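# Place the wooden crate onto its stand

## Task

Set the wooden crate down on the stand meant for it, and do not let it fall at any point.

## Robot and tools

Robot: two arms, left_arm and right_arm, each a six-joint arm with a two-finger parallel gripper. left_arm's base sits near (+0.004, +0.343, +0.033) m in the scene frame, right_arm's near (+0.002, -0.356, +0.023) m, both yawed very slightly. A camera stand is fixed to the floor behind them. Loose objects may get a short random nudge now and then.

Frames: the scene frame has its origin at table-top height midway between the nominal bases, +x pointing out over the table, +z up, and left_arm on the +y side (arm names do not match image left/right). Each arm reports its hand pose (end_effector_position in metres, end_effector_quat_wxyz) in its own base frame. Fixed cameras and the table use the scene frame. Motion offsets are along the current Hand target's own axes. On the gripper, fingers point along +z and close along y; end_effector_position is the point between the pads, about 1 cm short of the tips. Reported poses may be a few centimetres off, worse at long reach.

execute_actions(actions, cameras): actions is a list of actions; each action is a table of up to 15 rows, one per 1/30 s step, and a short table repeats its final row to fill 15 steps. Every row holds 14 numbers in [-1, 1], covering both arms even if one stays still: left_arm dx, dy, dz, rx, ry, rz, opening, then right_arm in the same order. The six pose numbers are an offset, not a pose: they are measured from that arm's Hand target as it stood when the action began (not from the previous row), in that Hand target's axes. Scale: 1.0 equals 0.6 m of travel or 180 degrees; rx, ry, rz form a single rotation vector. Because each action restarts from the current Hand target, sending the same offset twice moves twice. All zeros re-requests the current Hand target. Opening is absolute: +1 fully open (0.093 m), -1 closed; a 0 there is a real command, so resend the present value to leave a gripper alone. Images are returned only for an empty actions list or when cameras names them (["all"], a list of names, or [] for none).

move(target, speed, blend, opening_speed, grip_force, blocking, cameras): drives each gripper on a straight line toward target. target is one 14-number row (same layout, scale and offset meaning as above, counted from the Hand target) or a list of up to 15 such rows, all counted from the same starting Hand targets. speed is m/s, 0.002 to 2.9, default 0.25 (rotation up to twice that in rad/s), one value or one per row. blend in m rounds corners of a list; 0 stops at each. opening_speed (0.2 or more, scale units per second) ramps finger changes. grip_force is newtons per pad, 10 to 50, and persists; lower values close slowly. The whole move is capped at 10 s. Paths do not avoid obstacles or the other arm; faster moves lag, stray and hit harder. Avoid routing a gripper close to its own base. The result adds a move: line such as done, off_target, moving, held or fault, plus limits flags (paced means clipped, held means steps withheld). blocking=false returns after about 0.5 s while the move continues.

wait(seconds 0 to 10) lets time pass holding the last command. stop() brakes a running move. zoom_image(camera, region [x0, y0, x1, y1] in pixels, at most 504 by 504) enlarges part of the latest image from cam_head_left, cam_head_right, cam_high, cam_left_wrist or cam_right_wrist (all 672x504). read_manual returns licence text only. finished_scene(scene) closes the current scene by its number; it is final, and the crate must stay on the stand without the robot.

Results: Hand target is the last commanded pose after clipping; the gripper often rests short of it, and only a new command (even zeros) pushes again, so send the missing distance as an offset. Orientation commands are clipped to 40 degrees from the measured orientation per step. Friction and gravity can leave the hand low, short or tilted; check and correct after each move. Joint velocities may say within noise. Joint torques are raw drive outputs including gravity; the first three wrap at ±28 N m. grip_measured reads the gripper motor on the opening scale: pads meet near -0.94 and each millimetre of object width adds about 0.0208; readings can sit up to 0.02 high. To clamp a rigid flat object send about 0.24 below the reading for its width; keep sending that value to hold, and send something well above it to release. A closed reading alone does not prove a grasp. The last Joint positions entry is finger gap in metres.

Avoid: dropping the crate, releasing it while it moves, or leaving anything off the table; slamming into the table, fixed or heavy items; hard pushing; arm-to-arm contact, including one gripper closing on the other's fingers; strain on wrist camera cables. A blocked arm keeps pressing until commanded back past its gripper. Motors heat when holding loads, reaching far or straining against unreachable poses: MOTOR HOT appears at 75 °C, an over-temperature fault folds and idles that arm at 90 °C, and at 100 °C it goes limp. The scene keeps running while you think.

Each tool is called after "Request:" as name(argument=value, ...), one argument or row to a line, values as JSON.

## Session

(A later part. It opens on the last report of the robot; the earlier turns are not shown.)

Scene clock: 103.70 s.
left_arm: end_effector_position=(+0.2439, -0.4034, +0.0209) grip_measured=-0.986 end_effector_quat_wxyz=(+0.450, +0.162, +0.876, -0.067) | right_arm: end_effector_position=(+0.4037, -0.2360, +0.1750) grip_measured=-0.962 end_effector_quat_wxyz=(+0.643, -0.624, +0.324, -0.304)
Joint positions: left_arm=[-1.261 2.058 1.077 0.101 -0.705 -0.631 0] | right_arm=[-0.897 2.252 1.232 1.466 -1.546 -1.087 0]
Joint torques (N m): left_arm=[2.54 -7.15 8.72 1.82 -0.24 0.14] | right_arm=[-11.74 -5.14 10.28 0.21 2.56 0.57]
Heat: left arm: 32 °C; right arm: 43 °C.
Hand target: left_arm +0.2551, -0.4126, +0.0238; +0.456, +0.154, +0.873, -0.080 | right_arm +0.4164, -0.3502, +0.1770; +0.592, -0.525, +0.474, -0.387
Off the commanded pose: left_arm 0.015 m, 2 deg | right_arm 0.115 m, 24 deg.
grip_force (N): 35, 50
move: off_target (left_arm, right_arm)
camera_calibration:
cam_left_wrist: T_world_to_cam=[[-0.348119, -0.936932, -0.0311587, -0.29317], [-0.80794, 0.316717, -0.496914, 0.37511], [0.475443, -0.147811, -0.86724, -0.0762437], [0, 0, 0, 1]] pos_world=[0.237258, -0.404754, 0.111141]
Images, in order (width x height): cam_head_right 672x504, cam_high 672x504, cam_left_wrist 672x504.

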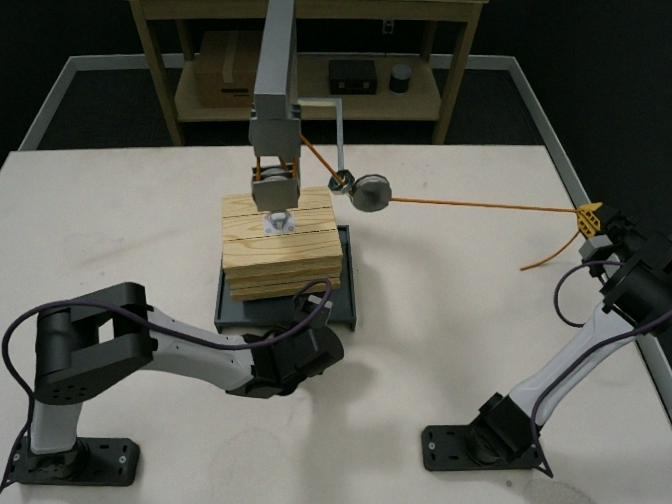

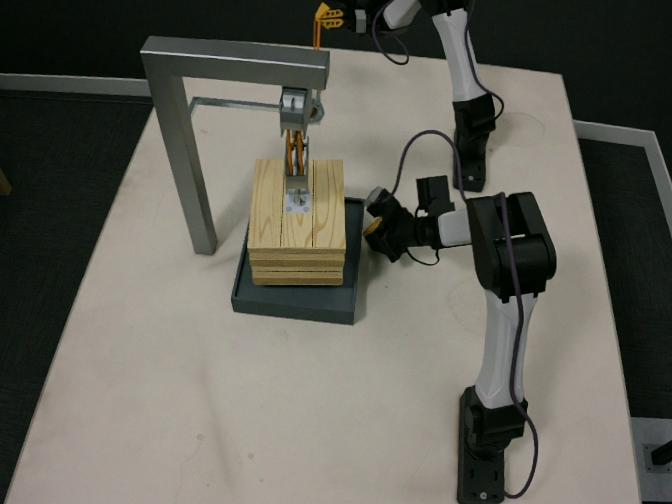

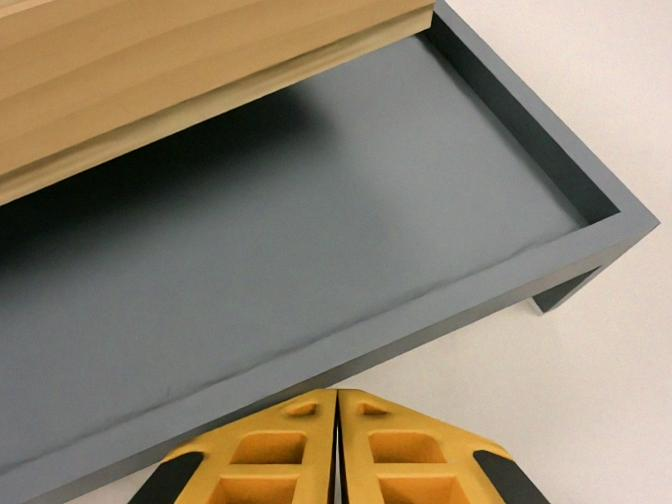

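Request:
move(
  target=[-0.007,0.009,0.020,0,0,0,-1,0,0,0,0,0,0,-1],
  speed=0.05,
  cameras=["cam_head_right","cam_high","cam_left_wrist"],
)

Request:
zoom_image(
  camera="cam_high",
  region=[180, 140, 400, 340],
)

Request:
zoom_image(
  camera="cam_head_right",
  region=[160, 150, 400, 350],
)

Scene clock: 106.53 s.
left_arm: end_effector_position=(+0.2550, -0.4087, +0.0209) grip_measured=-0.986 end_effector_quat_wxyz=(+0.450, +0.163, +0.874, -0.079) | right_arm: end_effector_position=(+0.4037, -0.2360, +0.1750) grip_measured=-0.962 end_effector_quat_wxyz=(+0.643, -0.624, +0.324, -0.304)
Joint positions: left_arm=[-1.233 2.074 1.091 0.142 -0.674 -0.598 0] | right_arm=[-0.897 2.252 1.232 1.466 -1.546 -1.087 0]
Joint torques (N m): left_arm=[2.73 -6.76 8.5 1.81 -0.28 0.13] | right_arm=[-11.74 -5.12 10.3 0.22 2.56 0.58]
Heat: left arm: 32 °C; right arm: 44 °C.
Hand target: left_arm +0.2683, -0.4117, +0.0203; +0.456, +0.154, +0.873, -0.080 | right_arm +0.4164, -0.3502, +0.1770; +0.592, -0.525, +0.474, -0.387
Off the commanded pose: left_arm 0.014 m, 1 deg | right_arm 0.115 m, 24 deg.
grip_force (N): 35, 50
move: off_target (left_arm, right_arm)
camera_calibration:
cam_left_wrist: T_world_to_cam=[[-0.358801, -0.933333, -0.0123148, -0.29039], [-0.805014, 0.316096, -0.502031, 0.384897], [0.472455, -0.170216, -0.864762, -0.0907522], [0, 0, 0, 1]] pos_world=[0.248532, -0.408142, 0.111175]
Images, in order (width x height): cam_head_right 672x504, cam_high 672x504, cam_left_wrist 672x504.

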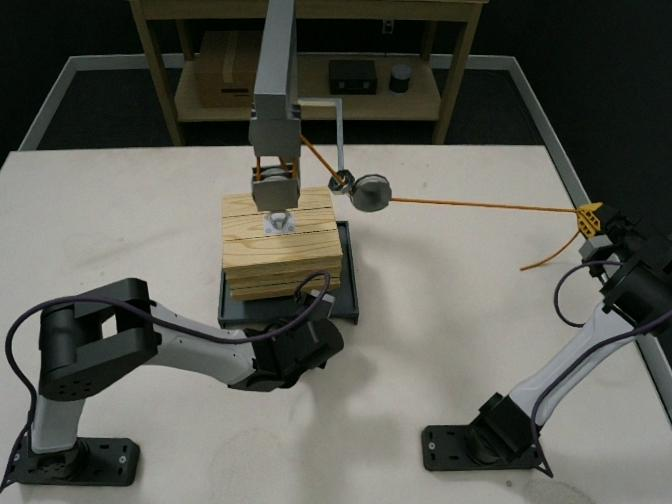

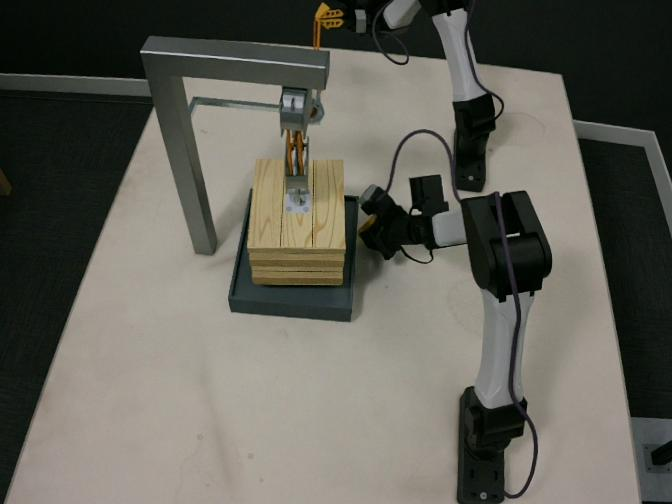

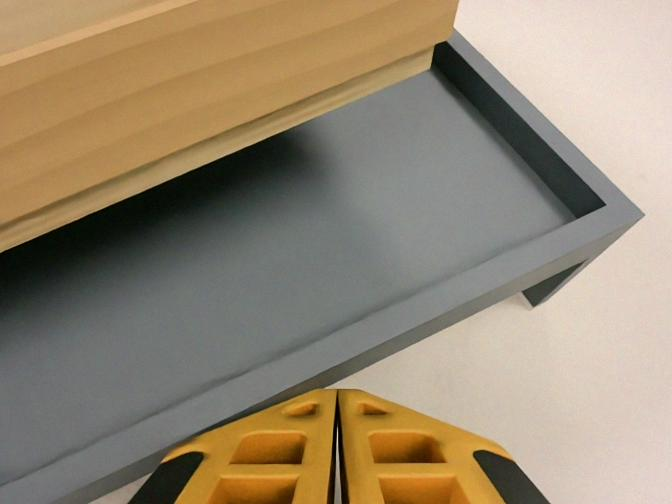

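Scaled by 2.291 from the camera's 672x504 image, which has a finer 960x720 frame.

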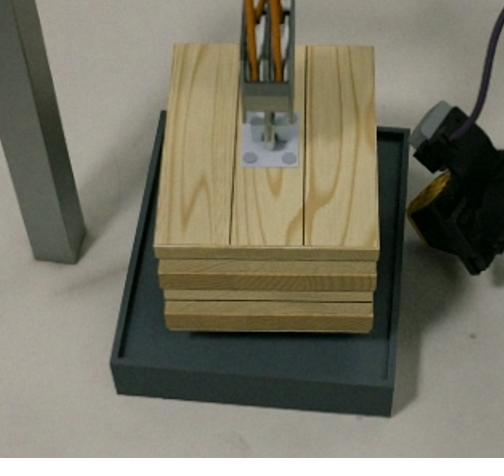

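Scaled by 2.100 from the camera's 672x504 image, which has a finer 960x720 frame.

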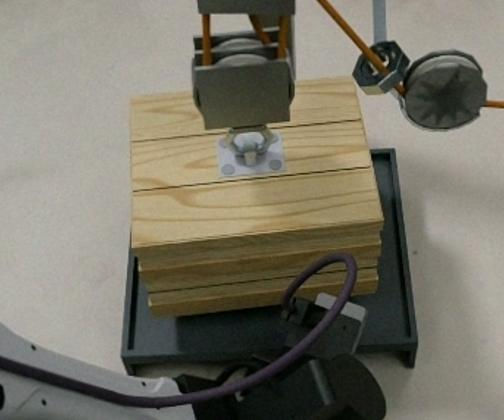

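Request:
move(
  target=[
    [0.005,-0.01,-0.13,0,0,0,-1,0,0,0,0,0,0,-1],
    [0.005,-0.01,-0.13,0,0,0,-1,-0.159,0.025,0.043,0,0,0,-1],
  ],
  speed=[0.12,0.05],
  cameras=["cam_head_right","cam_high","cam_left_wrist"],
)

Request:
zoom_image(
  camera="cam_high",
  region=[180, 140, 400, 340],
)

Request:
zoom_image(
  camera="cam_head_right",
  region=[160, 150, 400, 350],
)

Scene clock: 116.00 s.
left_arm: end_effector_position=(+0.2035, -0.3963, +0.0485) grip_measured=-0.986 end_effector_quat_wxyz=(+0.445, +0.168, +0.877, -0.071) | right_arm: end_effector_position=(+0.4009, -0.1938, +0.1699) grip_measured=-0.962 end_effector_quat_wxyz=(+0.649, -0.587, +0.370, -0.312)
Joint positions: left_arm=[-1.357 1.934 1.048 -0.06 -0.75 -0.726 0] | right_arm=[-0.831 2.085 0.966 1.318 -1.388 -1.26 0]
Joint torques (N m): left_arm=[0.39 -10.93 5.65 1.4 -0.64 -0.12] | right_arm=[-4.03 -9.44 4.78 0.59 2.41 0.01]
Heat: left arm: 34 °C; right arm: 43 °C.
Hand target: left_arm +0.2046, -0.3948, +0.0625; +0.456, +0.154, +0.873, -0.080 | right_arm +0.4167, -0.2504, +0.1768; +0.592, -0.525, +0.474, -0.387
Off the commanded pose: left_arm 0.014 m, 2 deg | right_arm 0.059 m, 18 deg.
grip_force (N): 35, 50
move: off_target (left_arm, right_arm)
camera_calibration:
cam_left_wrist: T_world_to_cam=[[-0.360602, -0.932275, -0.0288084, -0.295457], [-0.808107, 0.327699, -0.489466, 0.357984], [0.465757, -0.153222, -0.871546, -0.0321143], [0, 0, 0, 1]] pos_world=[0.197704, -0.397679, 0.13872]
Images, in order (width x height): cam_head_right 672x504, cam_high 672x504, cam_left_wrist 672x504.

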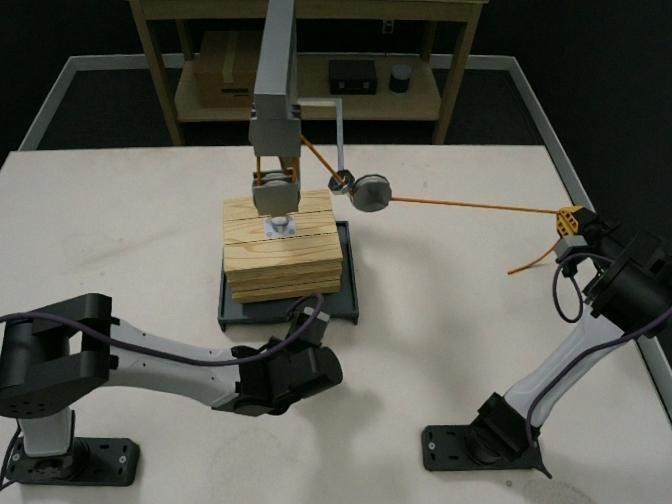

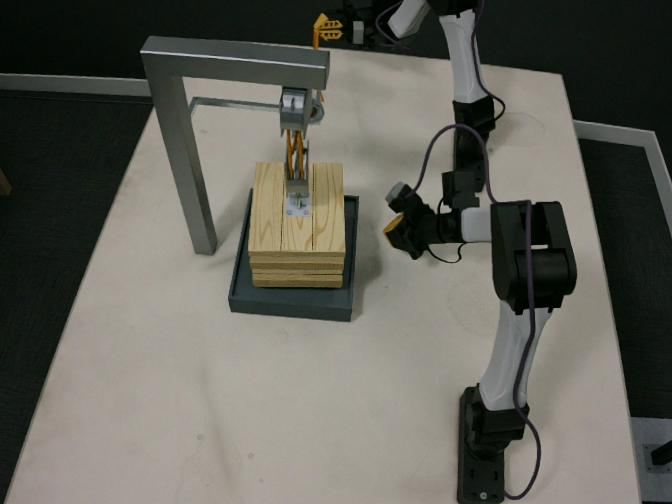

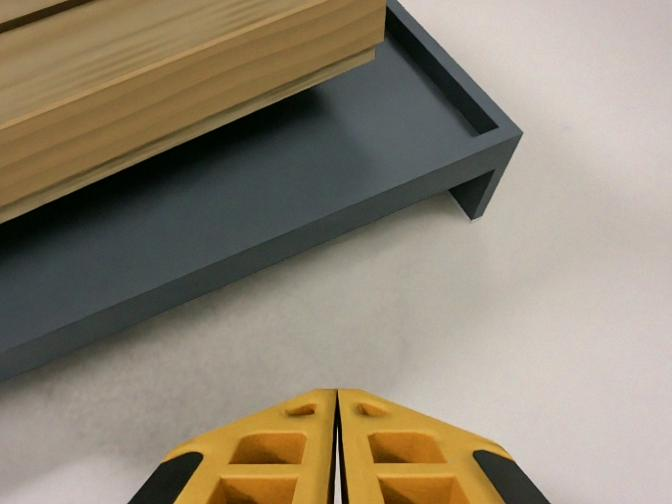

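Scaled by 2.291 from the camera's 672x504 image, which has a finer 960x720 frame.

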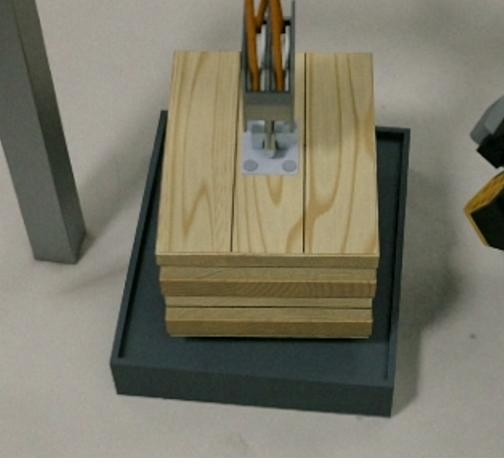

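Scaled by 2.100 from the camera's 672x504 image, which has a finer 960x720 frame.

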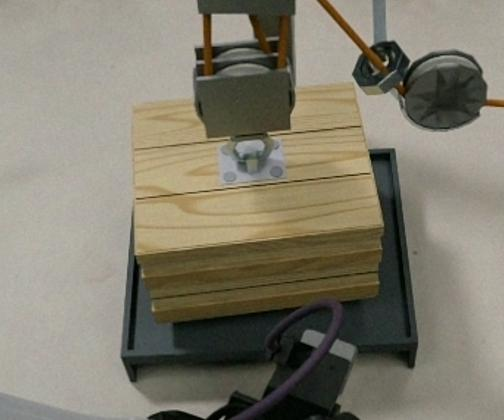

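Request:
move(
  target=[0,0,0,0,0,0,-1,-0.135,0.021,0.037,0,0,0,-1],
  speed=0.05,
  cameras=["cam_head_right","cam_high","cam_left_wrist"],
)

Request:
zoom_image(
  camera="cam_high",
  region=[180, 140, 400, 340],
)

Request:
zoom_image(
  camera="cam_head_right",
  region=[160, 150, 400, 350],
)

Scene clock: 120.77 s.
left_arm: end_effector_position=(+0.2035, -0.3963, +0.0485) grip_measured=-0.986 end_effector_quat_wxyz=(+0.445, +0.168, +0.877, -0.071) | right_arm: end_effector_position=(+0.3957, -0.1088, +0.1804) grip_measured=-0.962 end_effector_quat_wxyz=(+0.647, -0.590, +0.367, -0.313)
Joint positions: left_arm=[-1.357 1.934 1.048 -0.06 -0.75 -0.726 0] | right_arm=[-0.665 1.857 0.702 1.258 -1.227 -1.368 0]
Joint torques (N m): left_arm=[0.35 -10.88 5.89 1.39 -0.64 -0.13] | right_arm=[-3.93 -7.09 4.67 0.78 2.46 0.01]
Heat: left arm: 35 °C; right arm: 42 °C.
Hand target: left_arm +0.2046, -0.3948, +0.0625; +0.456, +0.154, +0.873, -0.080 | right_arm +0.4174, -0.1654, +0.1770; +0.592, -0.525, +0.474, -0.387
Off the commanded pose: left_arm 0.014 m, 2 deg | right_arm 0.061 m, 18 deg.
grip_force (N): 35, 50
move: off_target (left_arm, right_arm)
camera_calibration:
cam_left_wrist: T_world_to_cam=[[-0.360602, -0.932275, -0.0288084, -0.295457], [-0.808107, 0.327699, -0.489466, 0.357984], [0.465757, -0.153222, -0.871546, -0.0321143], [0, 0, 0, 1]] pos_world=[0.197704, -0.397679, 0.13872]
Images, in order (width x height): cam_head_right 672x504, cam_high 672x504, cam_left_wrist 672x504.

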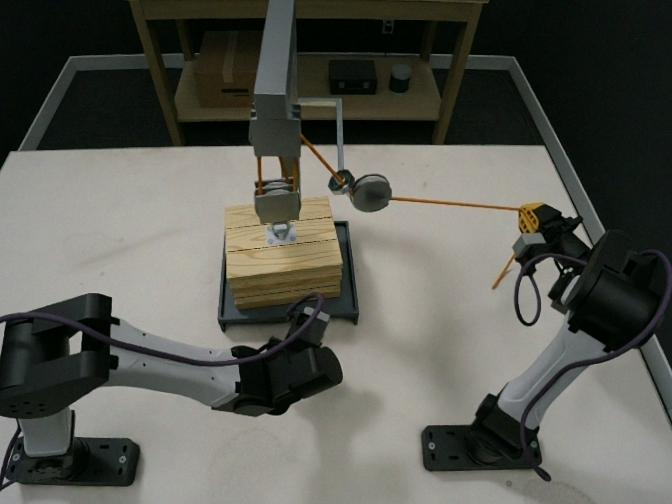

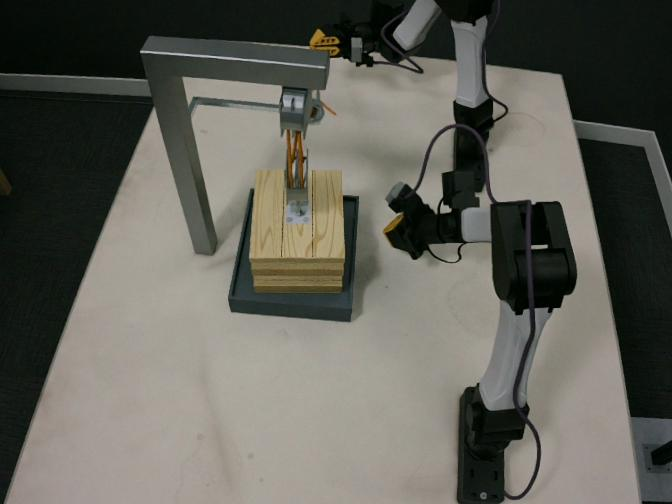

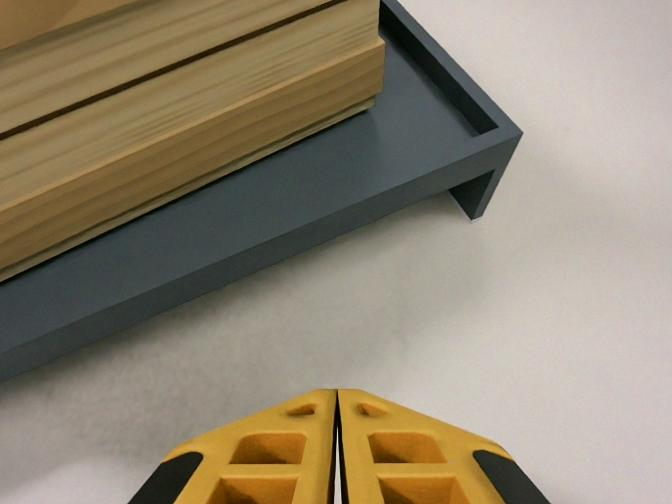

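Scaled by 2.291 from the camera's 672x504 image, which has a finer 960x720 frame.

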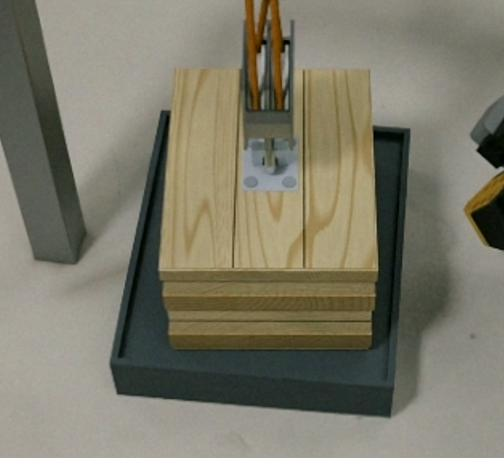

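Scaled by 2.100 from the camera's 672x504 image, which has a finer 960x720 frame.

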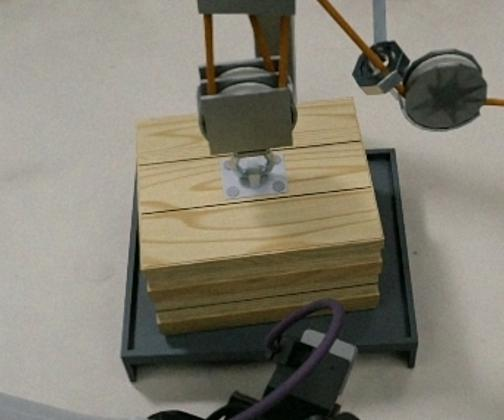

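Request:
move(
  target=[0,0,0,0,0,0,-1,-0.15,0.024,0.04,0,0,0,-1],
  speed=0.05,
  cameras=["cam_head_right","cam_high","cam_left_wrist"],
)

Request:
zoom_image(
  camera="cam_high",
  region=[180, 140, 400, 340],
)

Request:
zoom_image(
  camera="cam_head_right",
  region=[160, 150, 400, 350],
)

Scene clock: 126.23 s.
left_arm: end_effector_position=(+0.2035, -0.3963, +0.0485) grip_measured=-0.986 end_effector_quat_wxyz=(+0.445, +0.168, +0.877, -0.071) | right_arm: end_effector_position=(+0.4196, -0.0718, +0.1711) grip_measured=-0.962 end_effector_quat_wxyz=(+0.596, -0.527, +0.474, -0.377)
Joint positions: left_arm=[-1.357 1.934 1.048 -0.06 -0.75 -0.726 0] | right_arm=[-0.428 1.716 0.546 1.163 -0.702 -1.407 0]
Joint torques (N m): left_arm=[0.27 -10.89 5.94 1.36 -0.66 -0.13] | right_arm=[0.87 -8.1 4.11 1.72 0.2 -0.02]
Heat: left arm: 36 °C; right arm: 40 °C.
Hand target: left_arm +0.2046, -0.3948, +0.0625; +0.456, +0.154, +0.873, -0.080 | right_arm +0.4175, -0.0712, +0.1767; +0.592, -0.525, +0.474, -0.387
Off the commanded pose: left_arm 0.014 m, 2 deg | right_arm 0.006 m, 1 deg.
grip_force (N): 35, 50
move: off_target (left_arm)
camera_calibration:
cam_left_wrist: T_world_to_cam=[[-0.360602, -0.932275, -0.0288084, -0.295457], [-0.808107, 0.327699, -0.489466, 0.357984], [0.465757, -0.153222, -0.871546, -0.0321143], [0, 0, 0, 1]] pos_world=[0.197704, -0.397679, 0.13872]
Images, in order (width x height): cam_head_right 672x504, cam_high 672x504, cam_left_wrist 672x504.

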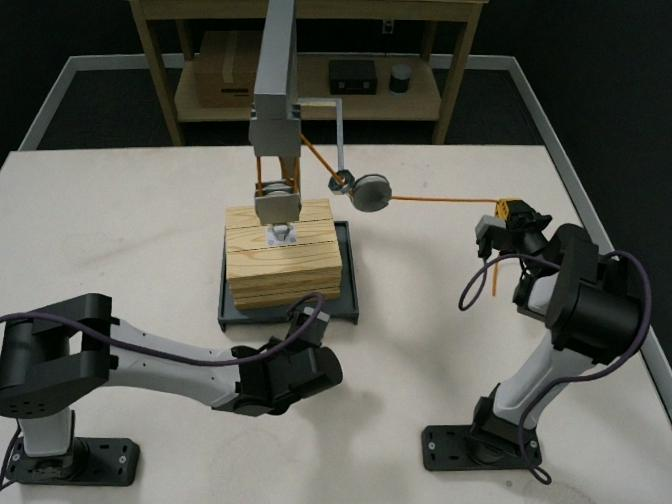

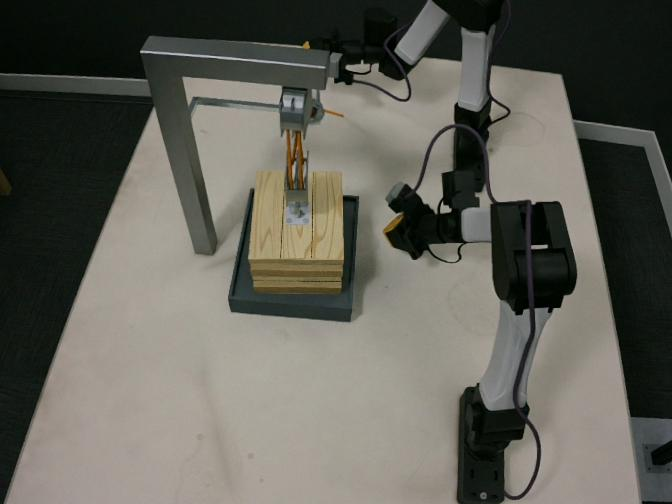

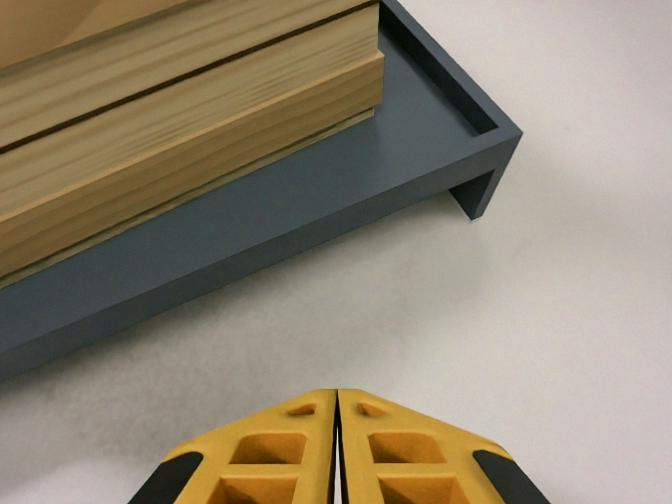

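Scaled by 2.291 from the camera's 672x504 image, which has a finer 960x720 frame.

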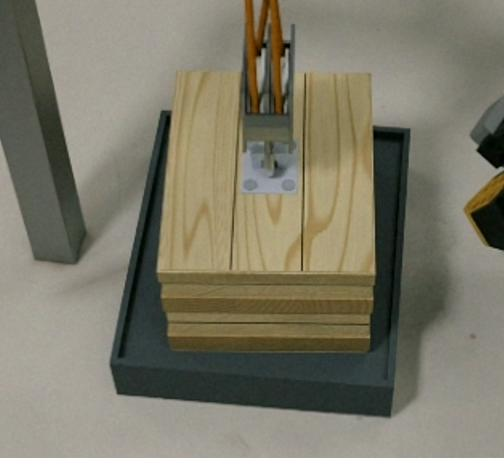

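Scaled by 2.100 from the camera's 672x504 image, which has a finer 960x720 frame.

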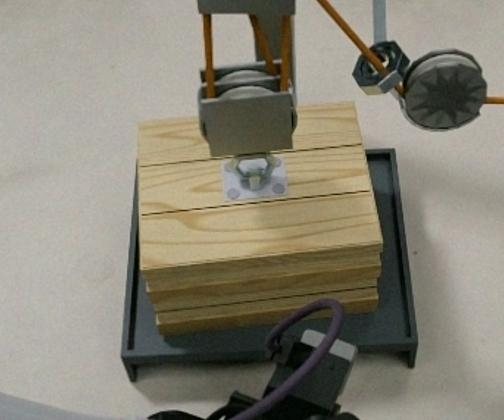

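Request:
move(
  target=[
    [0,0,0,0,0,0,-1,-0.06,0.01,0.016,0,0,0,-1],
    [0,0,0,0,0,0,-1,-0.06,0.01,0.016,0,0,0,0.3],
    [0,0,-0.1,0,0,0,-1,-0.06,0.01,-0.104,0,0,0,0.3],
  ],
  speed=0.12,
  cameras=["cam_head_right","cam_high","cam_left_wrist"],
)

Request:
zoom_image(
  camera="cam_head_right",
  region=[160, 150, 400, 350],
)

Scene clock: 131.47 s.
left_arm: end_effector_position=(+0.1575, -0.3773, +0.0812) grip_measured=-0.986 end_effector_quat_wxyz=(+0.445, +0.169, +0.877, -0.066) | right_arm: end_effector_position=(+0.3522, -0.0538, +0.1755) grip_measured=+0.297 end_effector_quat_wxyz=(+0.591, -0.520, +0.479, -0.388)
Joint positions: left_arm=[-1.481 1.794 1.037 -0.304 -0.82 -0.874 0] | right_arm=[-0.465 1.429 0.278 1.151 -0.711 -1.408 0.059]
Joint torques (N m): left_arm=[0.28 -9.84 7.2 1.18 -0.73 -0.14] | right_arm=[-0.28 -5.16 4.18 1.74 -0.23 0.03]
Heat: left arm: 37 °C; right arm: 39 °C.
Hand target: left_arm +0.1584, -0.3781, +0.0969; +0.456, +0.154, +0.873, -0.080 | right_arm +0.3479, -0.0517, +0.1765; +0.592, -0.525, +0.474, -0.387
Off the commanded pose: left_arm 0.016 m, 3 deg | right_arm 0.005 m, 1 deg.
grip_force (N): 35, 50
move: off_target (left_arm)
camera_calibration:
cam_left_wrist: T_world_to_cam=[[-0.35866, -0.932668, -0.0386328, -0.293019], [-0.808294, 0.331001, -0.486928, 0.331604], [0.46693, -0.143415, -0.872587, 0.0244747], [0, 0, 0, 1]] pos_world=[0.151511, -0.379541, 0.171503]
Images, in order (width x height): cam_head_right 672x504, cam_high 672x504, cam_left_wrist 672x504.

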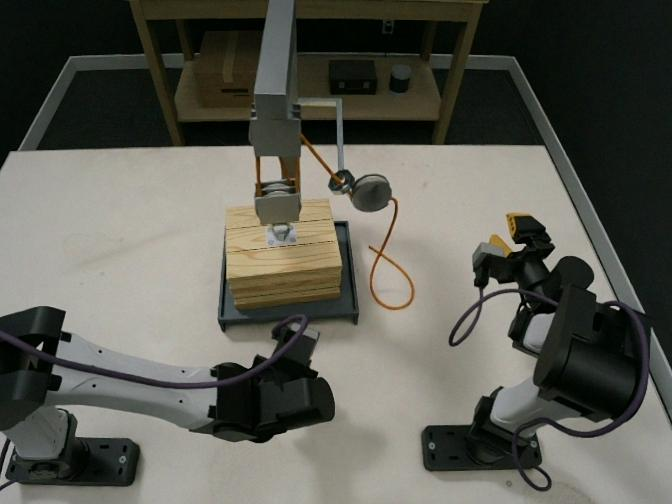

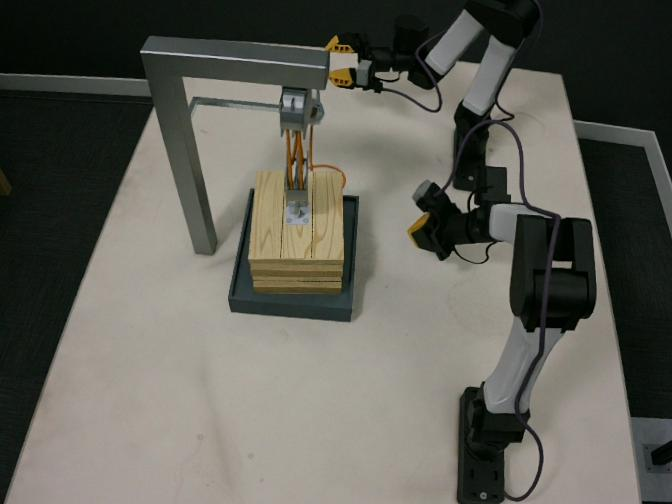

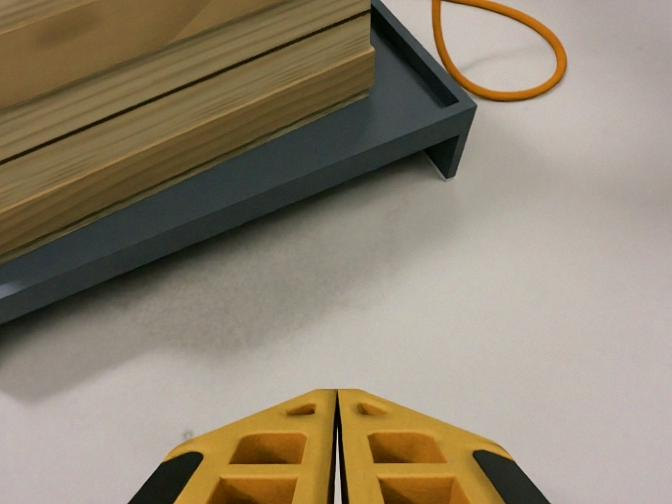

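Scaled by 2.100 from the camera's 672x504 image, which has a finer 960x720 frame.

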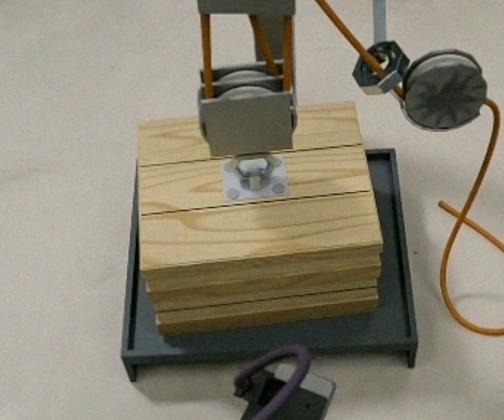

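Request:
finished_scene(
  scene=2,
)

The scene is finished: the task was done.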